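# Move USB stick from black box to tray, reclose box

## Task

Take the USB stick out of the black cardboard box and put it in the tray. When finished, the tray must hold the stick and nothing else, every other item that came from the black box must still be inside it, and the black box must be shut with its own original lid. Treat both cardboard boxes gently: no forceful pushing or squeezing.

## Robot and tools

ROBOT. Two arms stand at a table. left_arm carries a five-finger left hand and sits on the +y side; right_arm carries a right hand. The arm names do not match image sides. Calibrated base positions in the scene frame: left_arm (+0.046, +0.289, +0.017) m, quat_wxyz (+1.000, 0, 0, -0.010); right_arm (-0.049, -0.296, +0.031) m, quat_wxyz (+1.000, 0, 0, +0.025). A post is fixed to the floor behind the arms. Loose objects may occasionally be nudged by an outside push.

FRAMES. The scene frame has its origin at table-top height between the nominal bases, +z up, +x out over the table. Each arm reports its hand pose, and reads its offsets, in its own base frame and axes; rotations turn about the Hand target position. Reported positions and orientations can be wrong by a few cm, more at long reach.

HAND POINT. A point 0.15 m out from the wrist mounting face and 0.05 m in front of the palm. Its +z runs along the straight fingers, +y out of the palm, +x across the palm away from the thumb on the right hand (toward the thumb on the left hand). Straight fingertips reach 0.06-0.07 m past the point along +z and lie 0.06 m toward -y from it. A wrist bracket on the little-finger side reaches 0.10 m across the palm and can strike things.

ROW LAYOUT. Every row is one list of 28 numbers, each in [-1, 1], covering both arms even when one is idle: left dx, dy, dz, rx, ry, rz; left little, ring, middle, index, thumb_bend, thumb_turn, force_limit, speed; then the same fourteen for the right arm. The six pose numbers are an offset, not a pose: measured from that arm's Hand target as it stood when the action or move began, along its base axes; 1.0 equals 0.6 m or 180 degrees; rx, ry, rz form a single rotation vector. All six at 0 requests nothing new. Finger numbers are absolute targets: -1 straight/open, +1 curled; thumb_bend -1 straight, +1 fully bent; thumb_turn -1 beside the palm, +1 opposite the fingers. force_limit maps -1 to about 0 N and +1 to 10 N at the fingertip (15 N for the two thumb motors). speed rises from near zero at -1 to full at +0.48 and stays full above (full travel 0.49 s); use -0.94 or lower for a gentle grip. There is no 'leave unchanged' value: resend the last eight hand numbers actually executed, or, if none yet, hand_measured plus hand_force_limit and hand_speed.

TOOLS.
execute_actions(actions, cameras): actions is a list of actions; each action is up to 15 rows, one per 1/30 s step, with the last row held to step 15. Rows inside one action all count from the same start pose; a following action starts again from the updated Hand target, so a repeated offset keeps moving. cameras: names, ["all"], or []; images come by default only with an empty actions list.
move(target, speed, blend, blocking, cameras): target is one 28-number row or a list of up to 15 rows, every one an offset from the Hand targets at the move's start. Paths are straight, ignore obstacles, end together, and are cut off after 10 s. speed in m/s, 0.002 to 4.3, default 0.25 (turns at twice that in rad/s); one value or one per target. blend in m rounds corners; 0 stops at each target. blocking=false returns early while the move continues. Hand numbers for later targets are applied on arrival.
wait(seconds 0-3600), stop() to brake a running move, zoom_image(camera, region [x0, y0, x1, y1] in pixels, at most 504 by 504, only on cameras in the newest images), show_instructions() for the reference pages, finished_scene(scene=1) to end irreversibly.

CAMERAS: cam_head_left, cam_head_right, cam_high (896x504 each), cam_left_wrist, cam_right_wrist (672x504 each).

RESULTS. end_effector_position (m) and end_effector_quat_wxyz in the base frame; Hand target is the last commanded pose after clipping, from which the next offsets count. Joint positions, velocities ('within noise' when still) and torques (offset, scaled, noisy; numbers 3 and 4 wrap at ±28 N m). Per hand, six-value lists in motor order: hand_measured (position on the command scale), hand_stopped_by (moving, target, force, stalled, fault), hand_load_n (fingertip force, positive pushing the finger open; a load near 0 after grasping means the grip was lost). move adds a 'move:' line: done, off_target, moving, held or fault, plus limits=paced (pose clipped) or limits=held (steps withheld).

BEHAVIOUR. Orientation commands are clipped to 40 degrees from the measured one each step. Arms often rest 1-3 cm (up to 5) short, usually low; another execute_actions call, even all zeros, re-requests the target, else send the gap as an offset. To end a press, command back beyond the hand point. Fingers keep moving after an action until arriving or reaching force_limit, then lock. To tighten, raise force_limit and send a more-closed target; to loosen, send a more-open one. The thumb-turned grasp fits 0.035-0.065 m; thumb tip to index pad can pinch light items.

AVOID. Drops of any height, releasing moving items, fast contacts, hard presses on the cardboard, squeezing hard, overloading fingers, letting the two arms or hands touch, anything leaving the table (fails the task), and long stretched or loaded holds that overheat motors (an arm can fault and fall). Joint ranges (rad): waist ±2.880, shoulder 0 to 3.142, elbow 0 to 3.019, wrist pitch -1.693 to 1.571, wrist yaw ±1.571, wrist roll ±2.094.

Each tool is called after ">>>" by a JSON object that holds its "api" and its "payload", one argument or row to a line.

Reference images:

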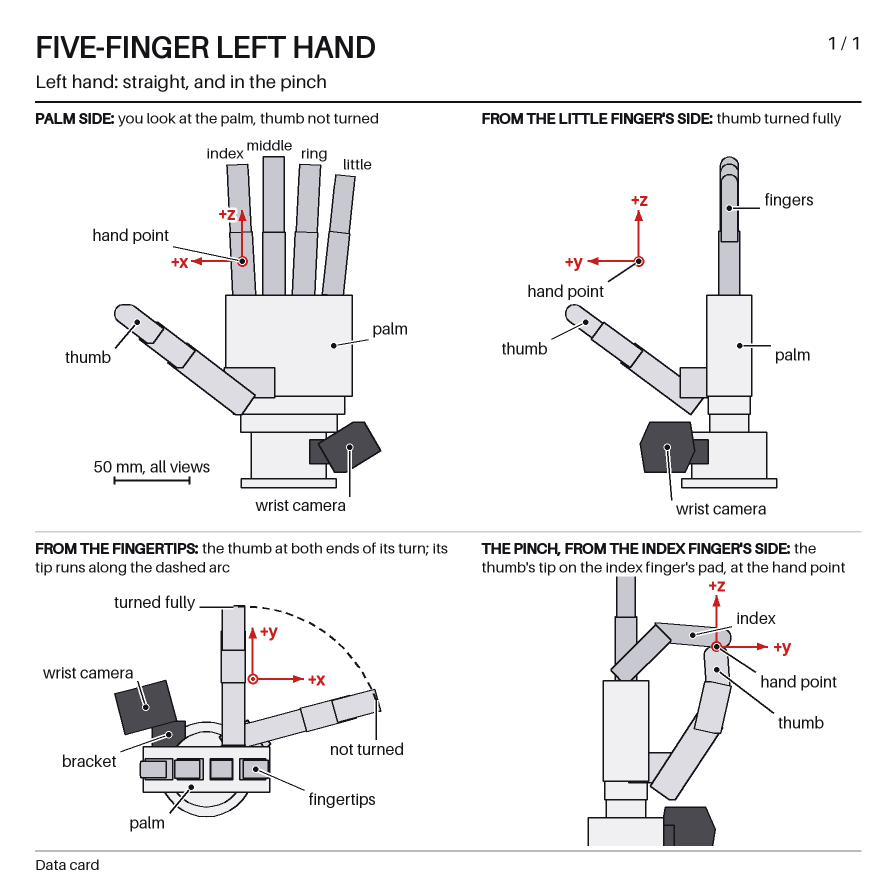

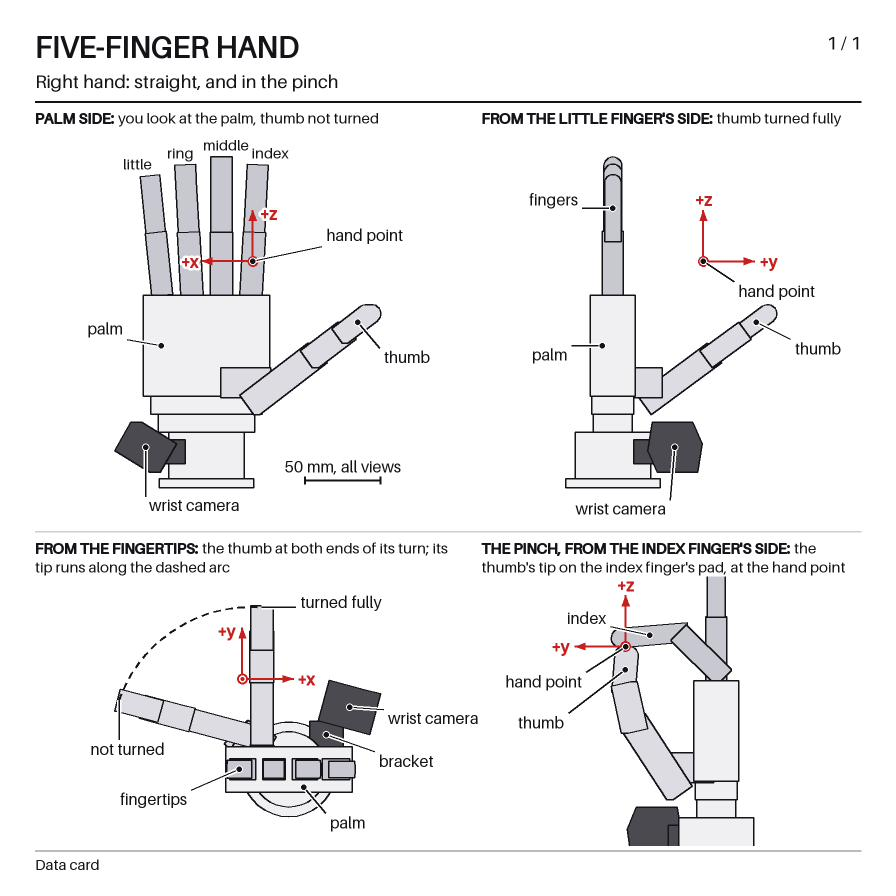

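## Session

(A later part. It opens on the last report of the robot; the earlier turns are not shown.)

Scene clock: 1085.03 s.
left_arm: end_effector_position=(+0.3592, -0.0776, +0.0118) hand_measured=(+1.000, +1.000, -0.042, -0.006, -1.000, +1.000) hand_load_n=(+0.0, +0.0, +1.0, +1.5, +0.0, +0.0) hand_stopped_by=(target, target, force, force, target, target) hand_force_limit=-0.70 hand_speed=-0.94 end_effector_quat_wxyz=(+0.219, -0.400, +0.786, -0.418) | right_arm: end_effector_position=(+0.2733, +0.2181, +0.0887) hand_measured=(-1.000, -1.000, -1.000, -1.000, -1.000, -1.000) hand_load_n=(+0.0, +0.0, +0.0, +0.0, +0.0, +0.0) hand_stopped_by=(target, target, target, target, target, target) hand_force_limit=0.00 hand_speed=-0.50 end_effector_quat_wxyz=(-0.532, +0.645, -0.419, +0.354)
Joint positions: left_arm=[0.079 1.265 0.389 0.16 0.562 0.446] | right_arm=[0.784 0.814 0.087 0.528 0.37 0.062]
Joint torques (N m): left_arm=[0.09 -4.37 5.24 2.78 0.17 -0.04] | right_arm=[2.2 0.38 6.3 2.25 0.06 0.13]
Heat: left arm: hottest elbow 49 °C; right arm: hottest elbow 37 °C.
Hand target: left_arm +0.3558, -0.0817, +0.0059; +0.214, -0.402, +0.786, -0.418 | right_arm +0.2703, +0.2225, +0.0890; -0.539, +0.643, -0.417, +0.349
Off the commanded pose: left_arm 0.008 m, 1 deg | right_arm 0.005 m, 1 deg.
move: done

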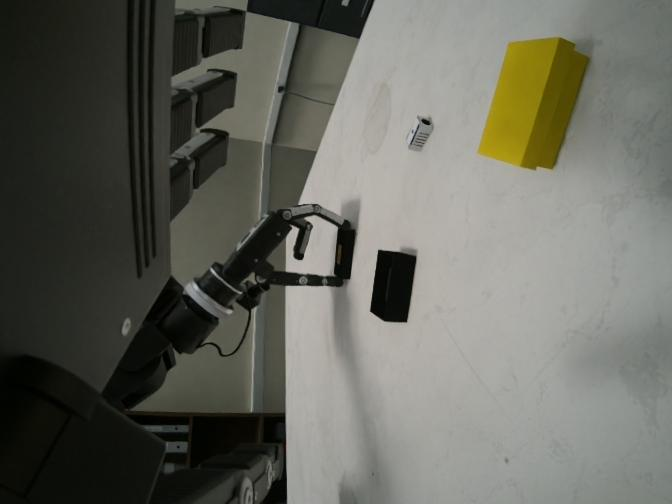

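>>> {"api": "execute_actions", "payload": {
  "actions": [
    [[0,0,0,0,0,0,1,1,-0.3,-0.3,-1,1,-0.7,-0.9,0,0,0,0,0,0,-1,-1,-1,-1,-1,-1,0,-0.5]]
  ],
  "cameras": ["cam_right_wrist"]
}}

>>> {"api": "zoom_image", "payload": {
  "camera": "cam_right_wrist",
  "region": [310, 210, 390, 300]
}}

Scene clock: 1092.27 s.
left_arm: end_effector_position=(+0.3590, -0.0776, +0.0113) hand_measured=(+1.000, +1.000, -0.300, -0.300, -1.000, +1.000) hand_load_n=(+0.0, +0.0, +0.0, +0.0, +0.0, +0.0) hand_stopped_by=(target, target, target, target, target, target) hand_force_limit=-0.70 hand_speed=-0.90 end_effector_quat_wxyz=(+0.218, -0.400, +0.786, -0.417) | right_arm: end_effector_position=(+0.2733, +0.2181, +0.0887) hand_measured=(-1.000, -1.000, -1.000, -1.000, -1.000, -1.000) hand_load_n=(+0.0, +0.0, +0.0, +0.0, +0.0, -0.5) hand_stopped_by=(target, target, target, target, target, target) hand_force_limit=0.00 hand_speed=-0.50 end_effector_quat_wxyz=(-0.532, +0.645, -0.419, +0.354)
Joint positions: left_arm=[0.079 1.267 0.389 0.16 0.562 0.446] | right_arm=[0.784 0.814 0.087 0.528 0.37 0.062]
Joint torques (N m): left_arm=[0.15 -4.54 5.22 2.81 0.17 -0.04] | right_arm=[2.26 0.44 6.23 2.29 0.08 0.13]
Heat: left arm: hottest elbow 49 °C; right arm: hottest elbow 37 °C.
Hand target: left_arm +0.3558, -0.0817, +0.0059; +0.214, -0.402, +0.786, -0.418 | right_arm +0.2703, +0.2225, +0.0890; -0.539, +0.643, -0.417, +0.349
Off the commanded pose: left_arm 0.007 m, 1 deg | right_arm 0.005 m, 1 deg.

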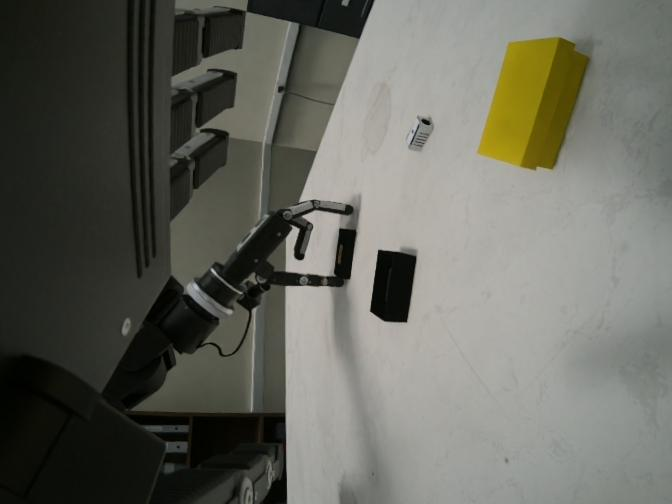

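Scaled by 5.600 from the camera's image (finer frame: 960x720).

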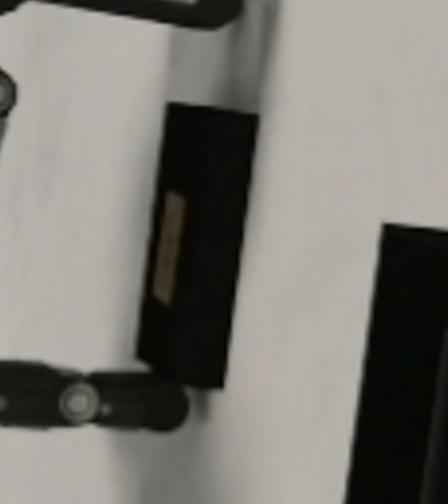

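>>> {"api": "move", "payload": {
  "target": [
    [0,0,0.157,0,0,0,1,1,-0.4,-0.4,-1,1,-0.7,-0.9,0,0,0,0,0,0,-1,-1,-1,-1,-1,-1,0,-0.5],
    [-0.1525,-0.1925,0.157,-0.1482,0.1274,-0.0053,1,1,-0.4,-0.4,-1,1,-0.7,-0.9,0,0,0,0,0,0,-1,-1,-1,-1,-1,-1,0,-0.5]
  ],
  "speed": [0.1, 0.2],
  "cameras": ["cam_right_wrist","cam_left_wrist","cam_high"]
}}

Scene clock: 1134.10 s.
left_arm: end_effector_position=(+0.2661, -0.1940, +0.0984) hand_measured=(+1.000, +1.000, -0.400, -0.400, -1.000, +1.000) hand_load_n=(+0.0, +0.0, +0.0, +0.0, +0.0, +0.0) hand_stopped_by=(target, target, target, target, target, target) hand_force_limit=-0.70 hand_speed=-0.90 end_effector_quat_wxyz=(-0.048, -0.512, +0.700, -0.496) | right_arm: end_effector_position=(+0.2733, +0.2181, +0.0887) hand_measured=(-1.000, -1.000, -1.000, -1.000, -1.000, -1.000) hand_load_n=(+0.0, +0.0, +0.0, -0.5, +0.0, +0.0) hand_stopped_by=(target, target, target, target, target, target) hand_force_limit=0.00 hand_speed=-0.50 end_effector_quat_wxyz=(-0.532, +0.645, -0.419, +0.354)
Joint positions: left_arm=[-0.114 1.003 0.397 -0.162 0.759 -0.143] | right_arm=[0.784 0.814 0.087 0.528 0.37 0.062]
Joint torques (N m): left_arm=[0.15 -4.01 6.52 2.59 0.42 -0.09] | right_arm=[2.2 0.44 6.28 2.3 0.08 0.13]
Heat: left arm: hottest elbow 45 °C; right arm: hottest elbow 36 °C.
Hand target: left_arm +0.2643, -0.1973, +0.1002; -0.047, -0.508, +0.699, -0.501 | right_arm +0.2703, +0.2225, +0.0890; -0.539, +0.643, -0.417, +0.349
Off the commanded pose: left_arm 0.004 m, 1 deg | right_arm 0.005 m, 1 deg.
move: done
Images, in order (width x height): cam_high 896x504, cam_left_wrist 672x504, cam_right_wrist 672x504.

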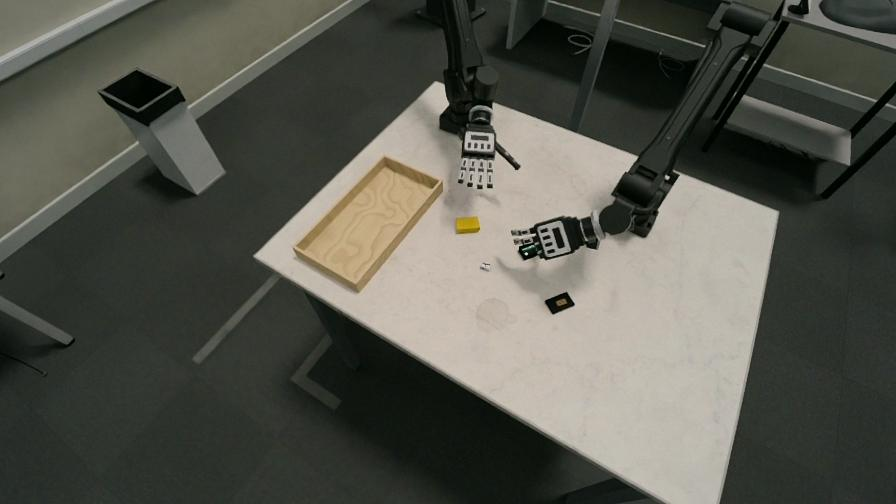

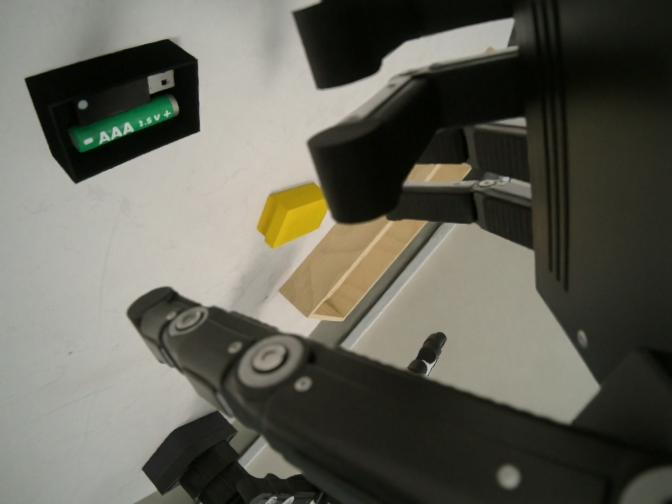

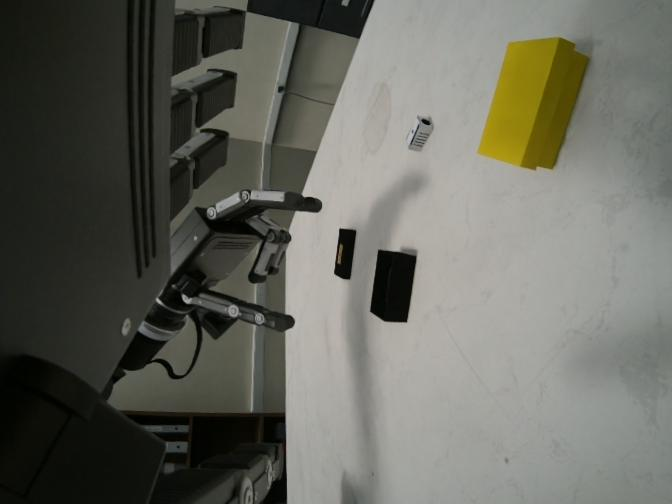

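>>> {"api": "move", "payload": {
  "target": [0,0,-0.085,0,0,0,1,1,-0.4,-0.4,-1,1,-0.7,-0.9,0,0,0,0,0,0,-1,-1,-1,-1,-1,-1,0,-0.5],
  "speed": 0.1,
  "cameras": ["cam_right_wrist","cam_left_wrist"]
}}

>>> {"api": "zoom_image", "payload": {
  "camera": "cam_right_wrist",
  "region": [280, 180, 440, 340]
}}

Scene clock: 1138.70 s.
left_arm: end_effector_position=(+0.2666, -0.1941, +0.0511) hand_measured=(+1.000, +1.000, -0.400, -0.400, -1.000, +1.000) hand_load_n=(+0.0, +0.0, +0.0, +0.0, +0.0, +0.0) hand_stopped_by=(target, target, target, target, target, target) hand_force_limit=-0.70 hand_speed=-0.90 end_effector_quat_wxyz=(-0.043, -0.509, +0.699, -0.500) | right_arm: end_effector_position=(+0.2733, +0.2181, +0.0887) hand_measured=(-1.000, -1.000, -1.000, -1.000, -1.000, -1.000) hand_load_n=(+0.0, +0.0, +0.0, +0.0, +0.0, -0.5) hand_stopped_by=(target, target, target, target, target, target) hand_force_limit=0.00 hand_speed=-0.50 end_effector_quat_wxyz=(-0.532, +0.645, -0.419, +0.354)
Joint positions: left_arm=[-0.114 1.16 0.318 0.09 0.759 -0.143] | right_arm=[0.784 0.814 0.087 0.528 0.37 0.062]
Joint torques (N m): left_arm=[0.15 -3.37 5.57 2.63 0.41 -0.08] | right_arm=[2.2 0.38 6.27 2.28 0.07 0.13]
Heat: left arm: hottest elbow 45 °C; right arm: hottest elbow 36 °C.
Hand target: left_arm +0.2642, -0.1973, +0.0492; -0.047, -0.508, +0.699, -0.501 | right_arm +0.2703, +0.2225, +0.0890; -0.539, +0.643, -0.417, +0.349
Off the commanded pose: left_arm 0.004 m, 0 deg | right_arm 0.005 m, 1 deg.
move: done
Images, in order (width x height): cam_left_wrist 672x504, cam_right_wrist 672x504.

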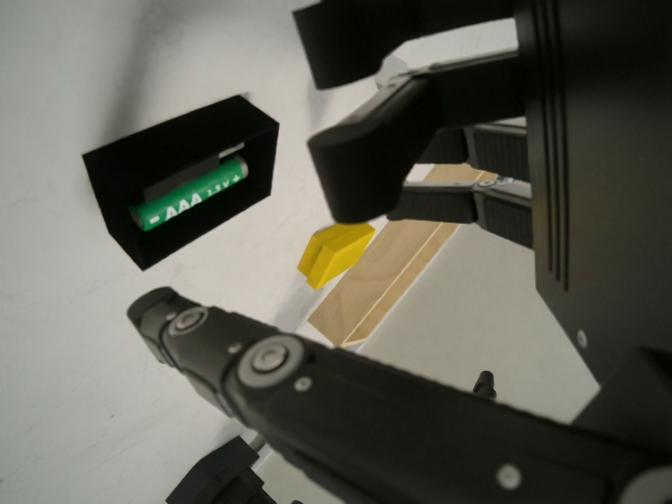

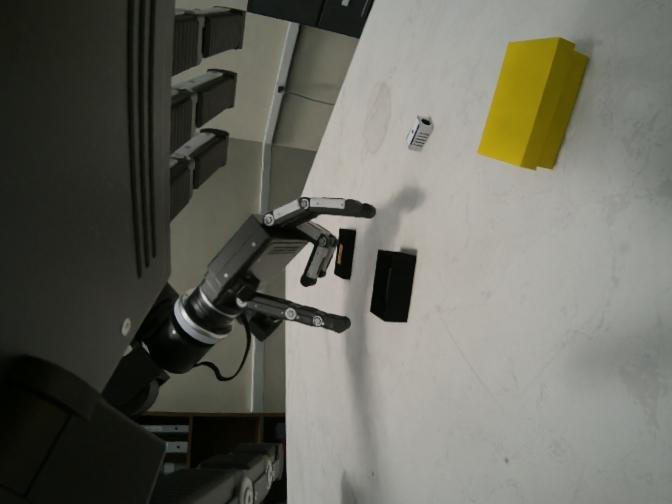

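Scaled by 3.150 from the camera's image (finer frame: 960x720).

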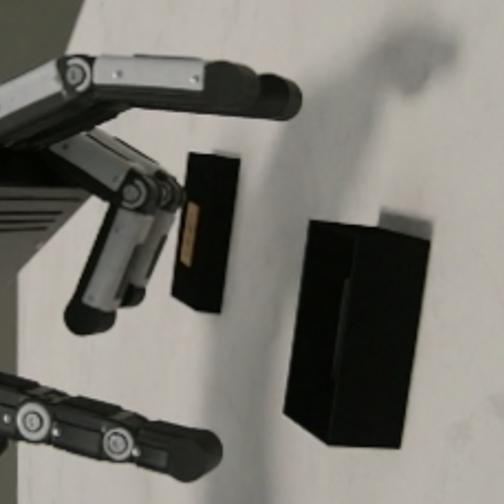

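>>> {"api": "move", "payload": {
  "target": [
    [-0.0107,-0.0005,0,0,0,0,1,1,-0.4,-0.4,-1,1,-0.7,-0.9,0,0,0,0,0,0,-1,-1,-1,-1,-1,-1,0,-0.5],
    [-0.0107,-0.0005,-0.03,0,0,0,1,1,-0.4,-0.4,-1,1,-0.7,-0.9,0,0,0,0,0,0,-1,-1,-1,-1,-1,-1,0,-0.5]
  ],
  "speed": 0.06,
  "cameras": ["cam_right_wrist","cam_left_wrist"]
}}

>>> {"api": "zoom_image", "payload": {
  "camera": "cam_right_wrist",
  "region": [300, 180, 460, 340]
}}

Scene clock: 1161.17 s.
left_arm: end_effector_position=(+0.2603, -0.1946, +0.0334) hand_measured=(+1.000, +1.000, -0.400, -0.400, -1.000, +1.000) hand_load_n=(+0.0, +0.0, +0.0, +0.0, +0.0, +0.0) hand_stopped_by=(target, target, target, target, target, target) hand_force_limit=-0.70 hand_speed=-0.90 end_effector_quat_wxyz=(-0.044, -0.508, +0.699, -0.501) | right_arm: end_effector_position=(+0.2733, +0.2181, +0.0887) hand_measured=(-1.000, -1.000, -1.000, -1.000, -1.000, -1.000) hand_load_n=(+0.0, +0.5, +0.0, +0.0, +0.0, -0.5) hand_stopped_by=(target, target, target, target, target, target) hand_force_limit=0.00 hand_speed=-0.50 end_effector_quat_wxyz=(-0.532, +0.645, -0.419, +0.354)
Joint positions: left_arm=[-0.118 1.218 0.281 0.189 0.758 -0.148] | right_arm=[0.784 0.814 0.087 0.528 0.37 0.062]
Joint torques (N m): left_arm=[0.09 -3.43 5.03 2.63 0.3 -0.09] | right_arm=[2.2 0.44 6.3 2.33 0.08 0.12]
Heat: left arm: hottest elbow 43 °C; right arm: hottest elbow 36 °C.
Hand target: left_arm +0.2579, -0.1976, +0.0312; -0.047, -0.508, +0.699, -0.501 | right_arm +0.2703, +0.2225, +0.0890; -0.539, +0.643, -0.417, +0.349
Off the commanded pose: left_arm 0.004 m, 0 deg | right_arm 0.005 m, 1 deg.
move: done
Images, in order (width x height): cam_left_wrist 672x504, cam_right_wrist 672x504.

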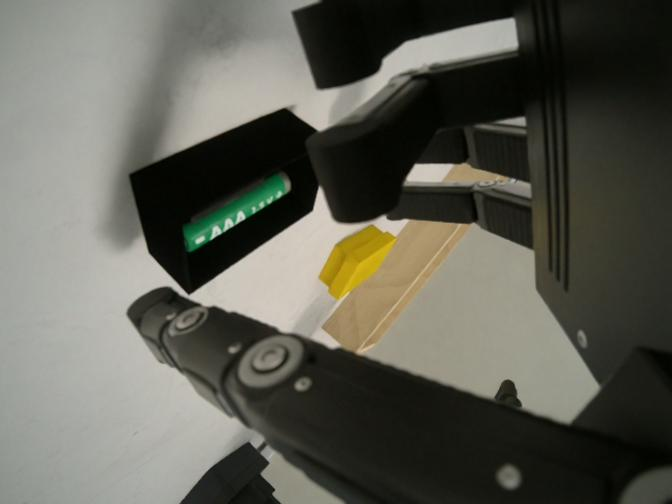

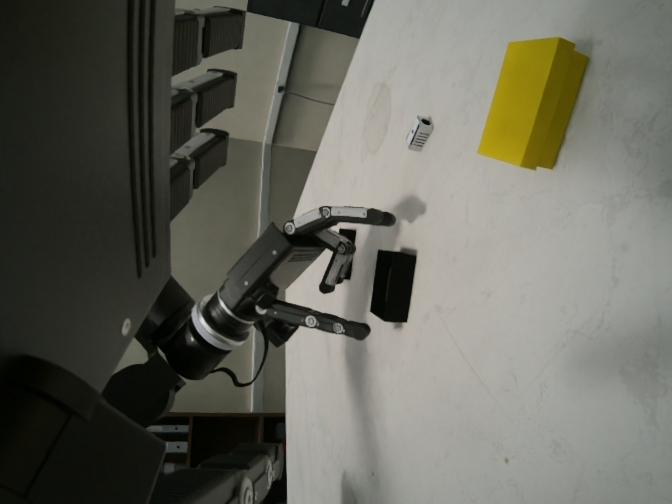

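Scaled by 3.150 from the camera's image (finer frame: 960x720).

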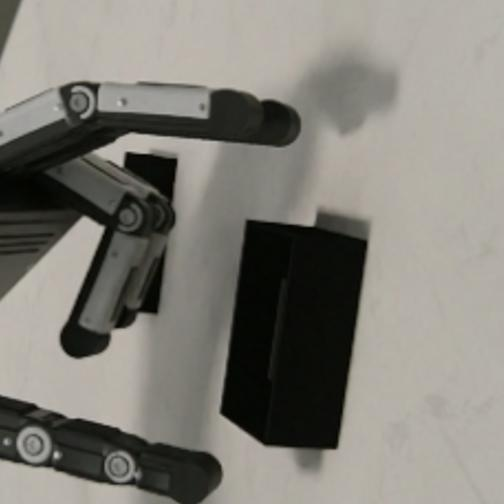

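>>> {"api": "move", "payload": {
  "target": [0,0,-0.0292,0,0,0,1,1,-0.4,-0.4,-1,1,-0.7,-0.9,0,0,0,0,0,0,-1,-1,-1,-1,-1,-1,0,-0.5],
  "speed": 0.04,
  "cameras": ["cam_right_wrist","cam_left_wrist"]
}}

>>> {"api": "zoom_image", "payload": {
  "camera": "cam_right_wrist",
  "region": [320, 190, 460, 340]
}}

Scene clock: 1229.17 s.
left_arm: end_effector_position=(+0.2629, -0.1952, +0.0191) hand_measured=(+1.000, +1.000, -0.400, -0.400, -1.000, +1.000) hand_load_n=(+0.0, +0.0, -0.5, +0.0, +0.0, +0.0) hand_stopped_by=(target, target, target, target, target, target) hand_force_limit=-0.70 hand_speed=-0.90 end_effector_quat_wxyz=(-0.041, -0.506, +0.698, -0.505) | right_arm: end_effector_position=(+0.2733, +0.2181, +0.0887) hand_measured=(-1.000, -1.000, -1.000, -1.000, -1.000, -1.000) hand_load_n=(+0.0, +0.0, +0.0, +0.0, +0.0, -0.5) hand_stopped_by=(target, target, target, target, target, target) hand_force_limit=0.00 hand_speed=-0.50 end_effector_quat_wxyz=(-0.532, +0.645, -0.419, +0.354)
Joint positions: left_arm=[-0.118 1.299 0.268 0.296 0.759 -0.151] | right_arm=[0.784 0.814 0.087 0.528 0.37 0.062]
Joint torques (N m): left_arm=[0.09 -3.31 4.27 2.58 0.24 -0.04] | right_arm=[2.26 0.5 6.28 2.26 0.08 0.13]
Heat: left arm: hottest elbow 40 °C; right arm: hottest elbow 36 °C.
Hand target: left_arm +0.2579, -0.1976, +0.0137; -0.047, -0.508, +0.699, -0.501 | right_arm +0.2703, +0.2225, +0.0890; -0.539, +0.643, -0.417, +0.349
Off the commanded pose: left_arm 0.008 m, 1 deg | right_arm 0.005 m, 1 deg.
move: done
Images, in order (width x height): cam_left_wrist 672x504, cam_right_wrist 672x504.

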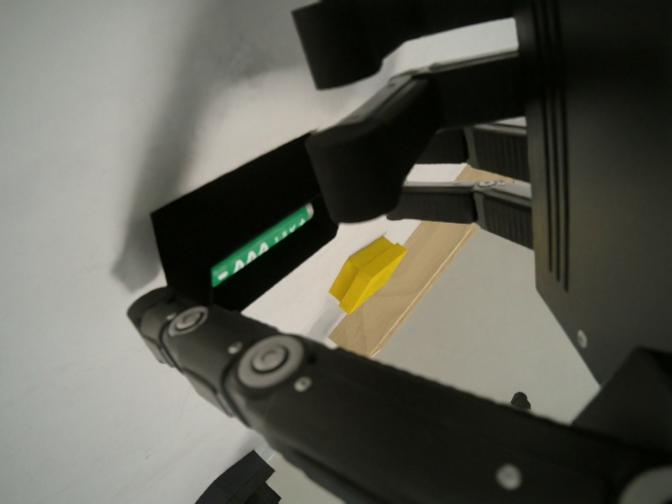

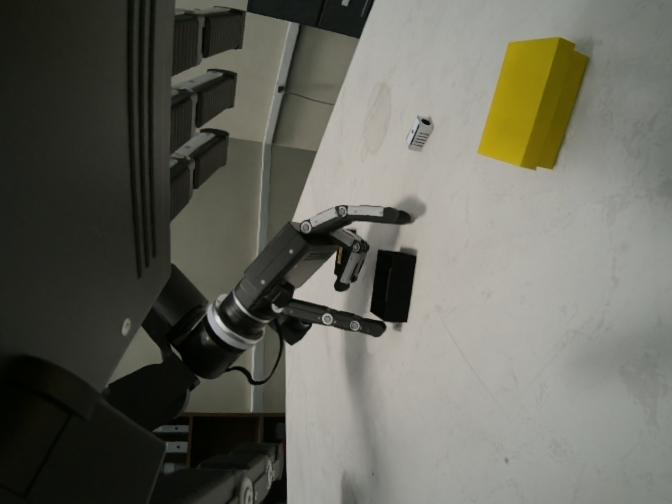

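Scaled by 3.360 from the camera's image (finer frame: 960x720).

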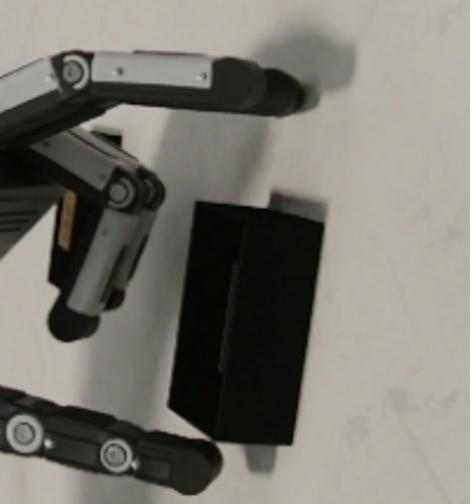

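>>> {"api": "execute_actions", "payload": {
  "actions": [
    [[0,0,0,0,0,0,1,1,-0.4,-0.4,-1,1,-0.7,-0.9,0,0,0,0,0,0,-1,-1,-1,-1,-1,-1,0,-0.5]]
  ],
  "cameras": ["cam_right_wrist"]
}}

>>> {"api": "zoom_image", "payload": {
  "camera": "cam_right_wrist",
  "region": [350, 240, 430, 340]
}}

Scene clock: 1238.67 s.
left_arm: end_effector_position=(+0.2629, -0.1952, +0.0191) hand_measured=(+1.000, +1.000, -0.400, -0.400, -1.000, +1.000) hand_load_n=(+0.5, +0.0, -0.5, +0.0, +0.0, +0.0) hand_stopped_by=(target, target, target, target, target, target) hand_force_limit=-0.70 hand_speed=-0.90 end_effector_quat_wxyz=(-0.041, -0.506, +0.698, -0.505) | right_arm: end_effector_position=(+0.2733, +0.2181, +0.0887) hand_measured=(-1.000, -1.000, -1.000, -1.000, -1.000, -1.000) hand_load_n=(+0.0, +0.0, +0.0, +0.0, +0.0, +0.0) hand_stopped_by=(target, target, target, target, target, target) hand_force_limit=0.00 hand_speed=-0.50 end_effector_quat_wxyz=(-0.532, +0.645, -0.419, +0.354)
Joint positions: left_arm=[-0.118 1.299 0.268 0.296 0.759 -0.151] | right_arm=[0.784 0.814 0.087 0.528 0.37 0.062]
Joint torques (N m): left_arm=[0.15 -3.31 4.27 2.55 0.24 -0.04] | right_arm=[2.08 0.62 6.3 2.3 0.08 0.13]
Heat: left arm: hottest elbow 40 °C; right arm: hottest elbow 36 °C.
Hand target: left_arm +0.2579, -0.1976, +0.0137; -0.047, -0.508, +0.699, -0.501 | right_arm +0.2703, +0.2225, +0.0890; -0.539, +0.643, -0.417, +0.349
Off the commanded pose: left_arm 0.008 m, 1 deg | right_arm 0.005 m, 1 deg.

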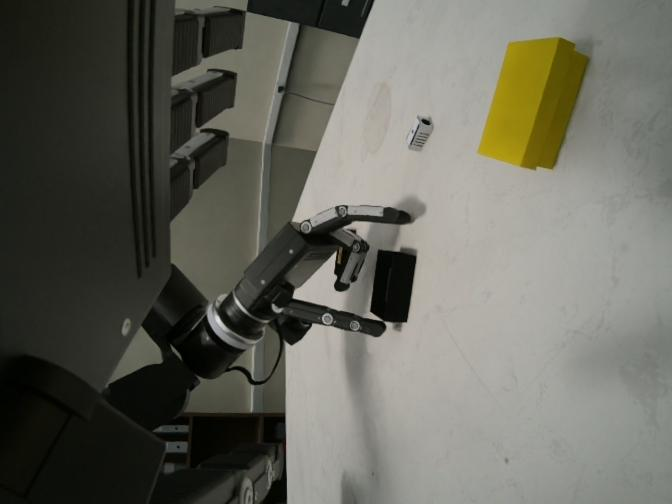

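Scaled by 5.040 from the camera's image (finer frame: 960x720).

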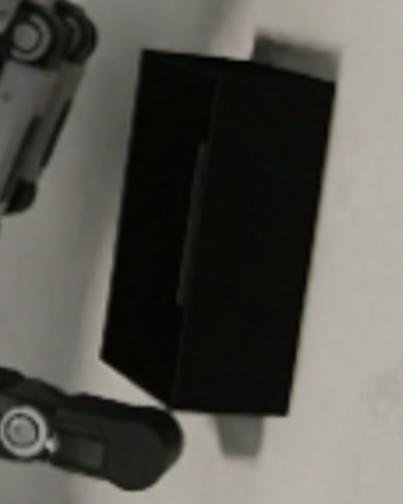

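>>> {"api": "move", "payload": {
  "target": [-0.002,0.001,-0.008,0,0,0,1,1,-0.4,-0.4,-1,1,-0.7,-0.9,0,0,0,0,0,0,-1,-1,-1,-1,-1,-1,0,-0.5],
  "speed": 0.03,
  "cameras": ["cam_right_wrist","cam_left_wrist"]
}}

>>> {"api": "zoom_image", "payload": {
  "camera": "cam_right_wrist",
  "region": [340, 190, 440, 340]
}}

Scene clock: 1246.73 s.
left_arm: end_effector_position=(+0.2651, -0.1959, +0.0180) hand_measured=(+1.000, +1.000, -0.400, -0.400, -1.000, +1.000) hand_load_n=(+0.0, +0.0, -0.5, +0.0, +0.0, +0.0) hand_stopped_by=(target, target, target, target, target, target) hand_force_limit=-0.70 hand_speed=-0.90 end_effector_quat_wxyz=(-0.038, -0.502, +0.698, -0.510) | right_arm: end_effector_position=(+0.2733, +0.2181, +0.0887) hand_measured=(-1.000, -1.000, -1.000, -1.000, -1.000, -1.000) hand_load_n=(+0.0, +0.0, +0.0, +0.0, +0.0, +0.0) hand_stopped_by=(target, target, target, target, target, target) hand_force_limit=0.00 hand_speed=-0.50 end_effector_quat_wxyz=(-0.532, +0.645, -0.419, +0.354)
Joint positions: left_arm=[-0.118 1.315 0.265 0.329 0.762 -0.154] | right_arm=[0.784 0.814 0.087 0.528 0.37 0.062]
Joint torques (N m): left_arm=[0.32 -3.02 3.85 2.28 0.2 0] | right_arm=[2.2 0.67 6.27 2.25 0.07 0.13]
Heat: left arm: hottest elbow 39 °C; right arm: hottest elbow 36 °C.
Hand target: left_arm +0.2567, -0.1970, +0.0089; -0.047, -0.508, +0.699, -0.501 | right_arm +0.2703, +0.2225, +0.0890; -0.539, +0.643, -0.417, +0.349
Off the commanded pose: left_arm 0.012 m, 2 deg | right_arm 0.005 m, 1 deg.
move: off_target (left_arm)
Images, in order (width x height): cam_left_wrist 672x504, cam_right_wrist 672x504.

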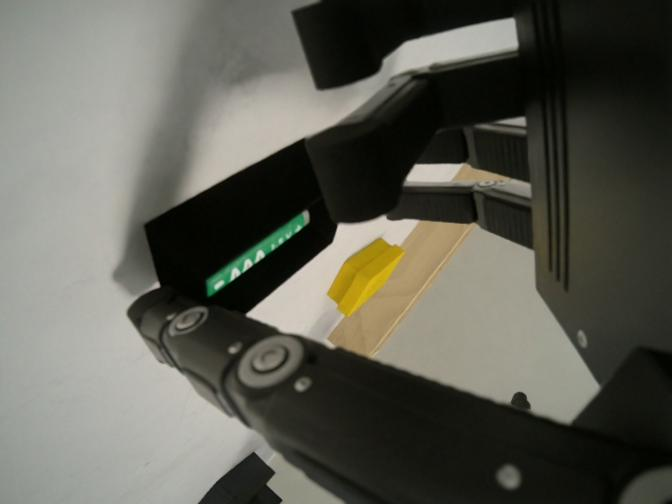

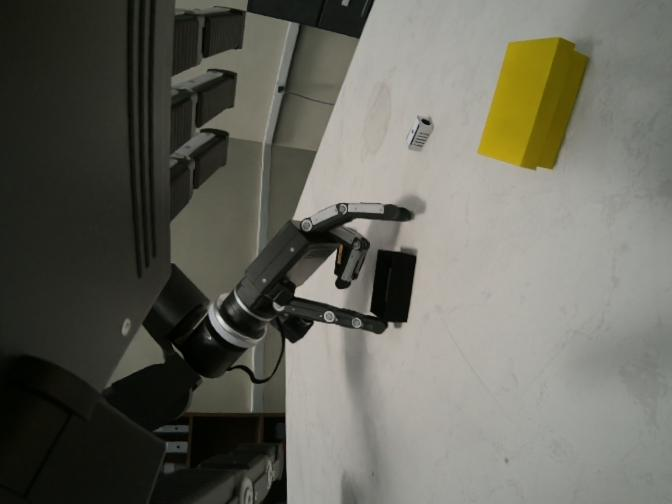

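Scaled by 3.360 from the camera's image (finer frame: 960x720).

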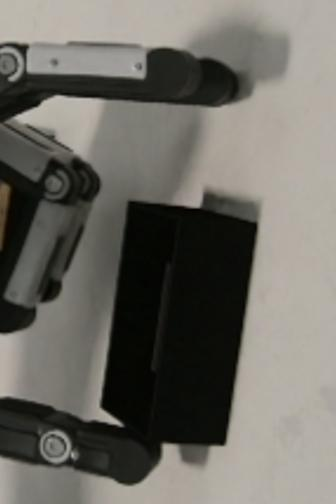

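>>> {"api": "move", "payload": {
  "target": [
    [0.0058,-0.0093,0.11,0.0585,-0.0423,0,1,1,-0.4,-0.4,-1,1,-0.7,-0.9,0,0,0,0,0,0,-1,-1,-1,-1,-1,-1,0,-0.5],
    [0.0058,-0.0093,0.0602,0.0585,-0.0423,0,1,1,-0.4,-0.4,-1,1,-0.7,-0.9,0,0,0,0,0,0,-1,-1,-1,-1,-1,-1,0,-0.5]
  ],
  "speed": [0.1,0.05],
  "cameras": ["all"]
}}

>>> {"api": "zoom_image", "payload": {
  "camera": "cam_head_left",
  "region": [290, 260, 400, 340]
}}

>>> {"api": "zoom_image", "payload": {
  "camera": "cam_high",
  "region": [490, 210, 590, 290]
}}

Scene clock: 1282.43 s.
left_arm: end_effector_position=(+0.2598, -0.2003, +0.0469) hand_measured=(+1.000, +1.000, -0.400, -0.400, -1.000, +1.000) hand_load_n=(+0.0, +0.0, +0.0, +0.0, +0.0, +0.0) hand_stopped_by=(target, target, target, target, target, target) hand_force_limit=-0.70 hand_speed=-0.90 end_effector_quat_wxyz=(+0.043, -0.484, +0.739, -0.466) | right_arm: end_effector_position=(+0.2733, +0.2181, +0.0887) hand_measured=(-1.000, -1.000, -1.000, -1.000, -1.000, -1.000) hand_load_n=(+0.0, +0.0, +0.0, -0.5, +0.0, -0.5) hand_stopped_by=(target, target, target, target, target, target) hand_force_limit=0.00 hand_speed=-0.50 end_effector_quat_wxyz=(-0.532, +0.645, -0.419, +0.354)
Joint positions: left_arm=[-0.256 1.019 0.297 0.017 0.519 -0.089] | right_arm=[0.784 0.814 0.087 0.528 0.37 0.062]
Joint torques (N m): left_arm=[0.15 -2.08 6.56 2.89 0.16 0.17] | right_arm=[2.2 0.56 6.28 2.3 0.08 0.12]
Heat: left arm: hottest elbow 39 °C; right arm: hottest elbow 36 °C.
Hand target: left_arm +0.2601, -0.2025, +0.0449; +0.047, -0.476, +0.744, -0.468 | right_arm +0.2703, +0.2225, +0.0890; -0.539, +0.643, -0.417, +0.349
Off the commanded pose: left_arm 0.003 m, 1 deg | right_arm 0.005 m, 1 deg.
move: done

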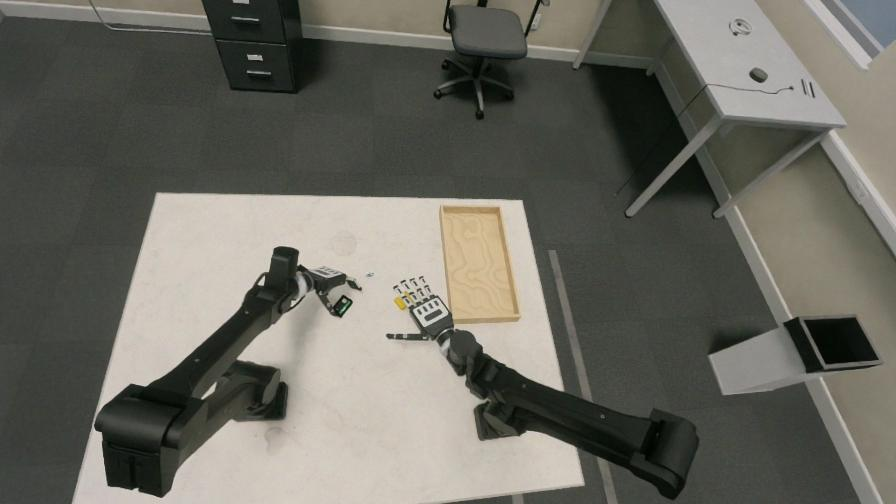

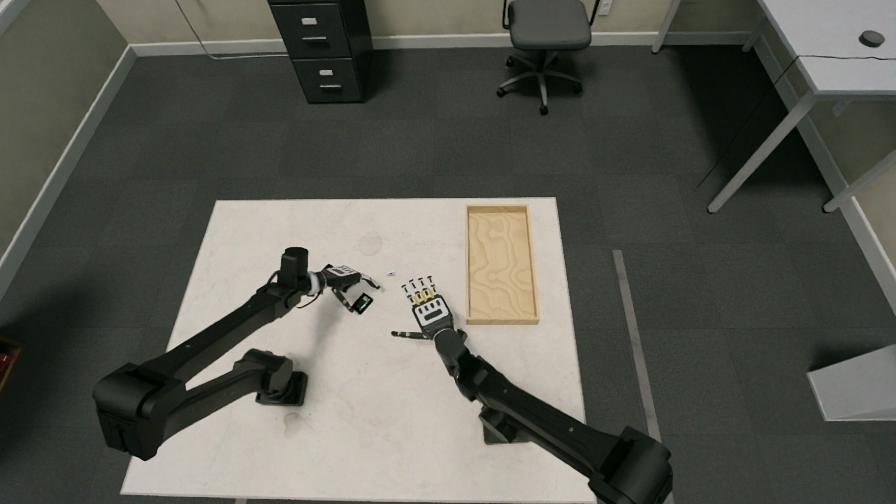

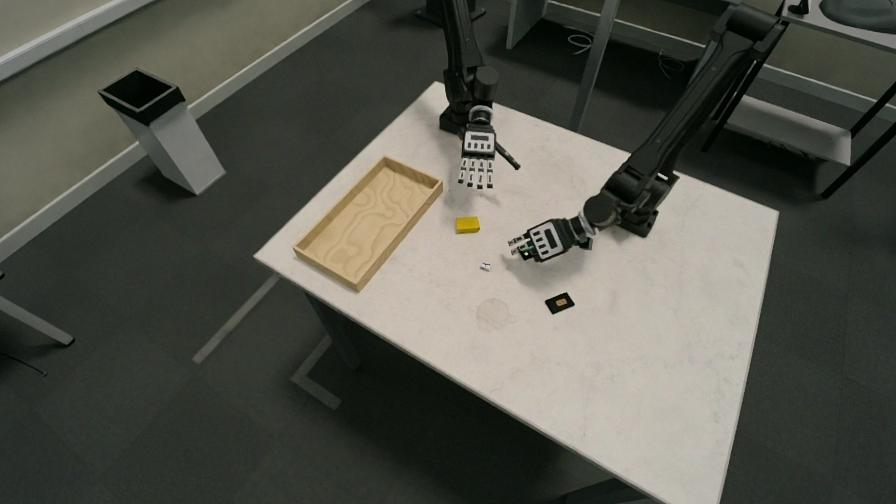

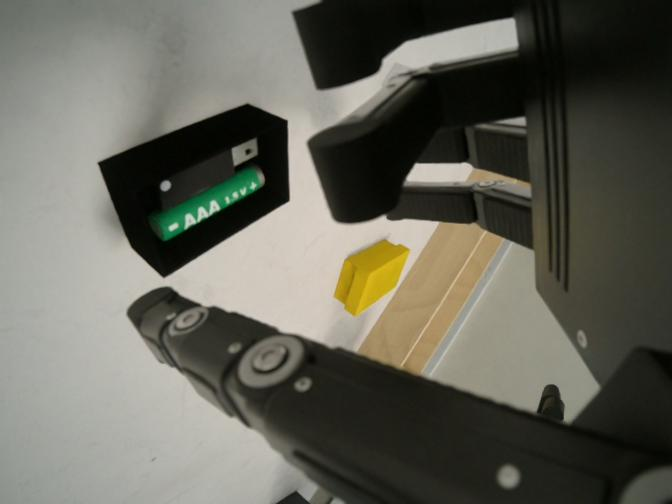

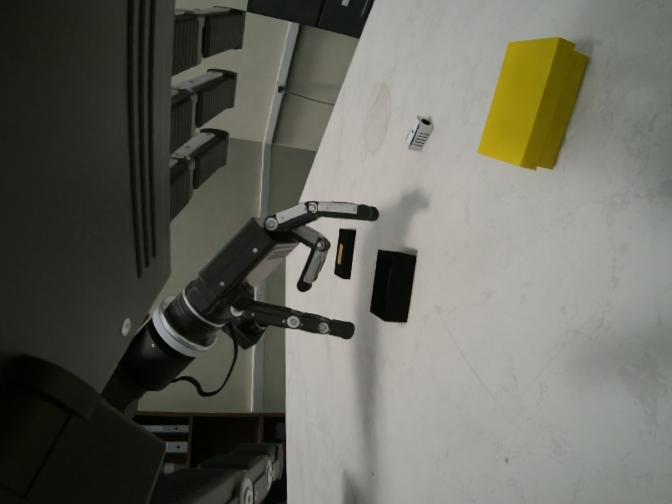

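Scaled by 4.582 from the camera's image (finer frame: 1280x720).

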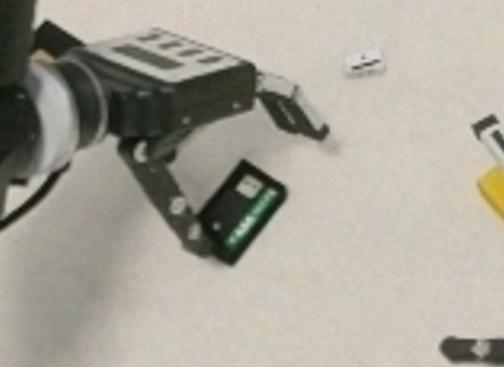

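Scaled by 5.040 from the camera's image (finer frame: 1280x720).

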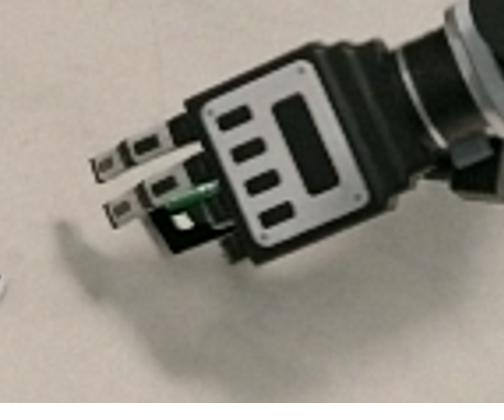

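>>> {"api": "zoom_image", "payload": {
  "camera": "cam_head_right",
  "region": [320, 260, 400, 330]
}}

>>> {"api": "zoom_image", "payload": {
  "camera": "cam_head_left",
  "region": [310, 260, 380, 330]
}}

Scaled by 6.300 from the camera's image (finer frame: 1280x720).

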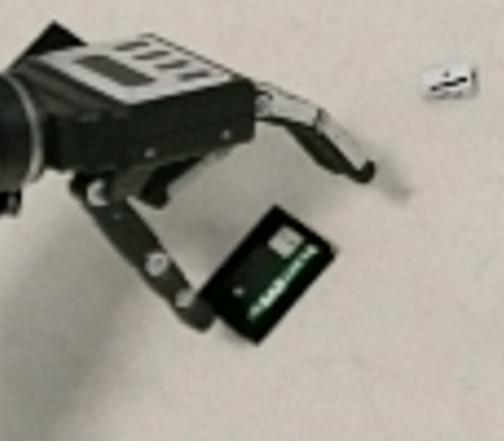

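Scaled by 7.200 from the camera's image (finer frame: 1280x720).

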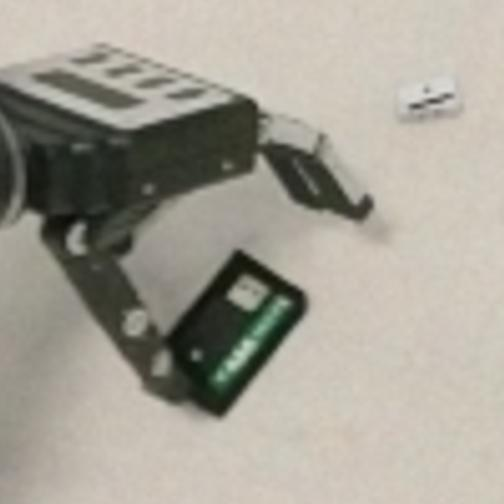

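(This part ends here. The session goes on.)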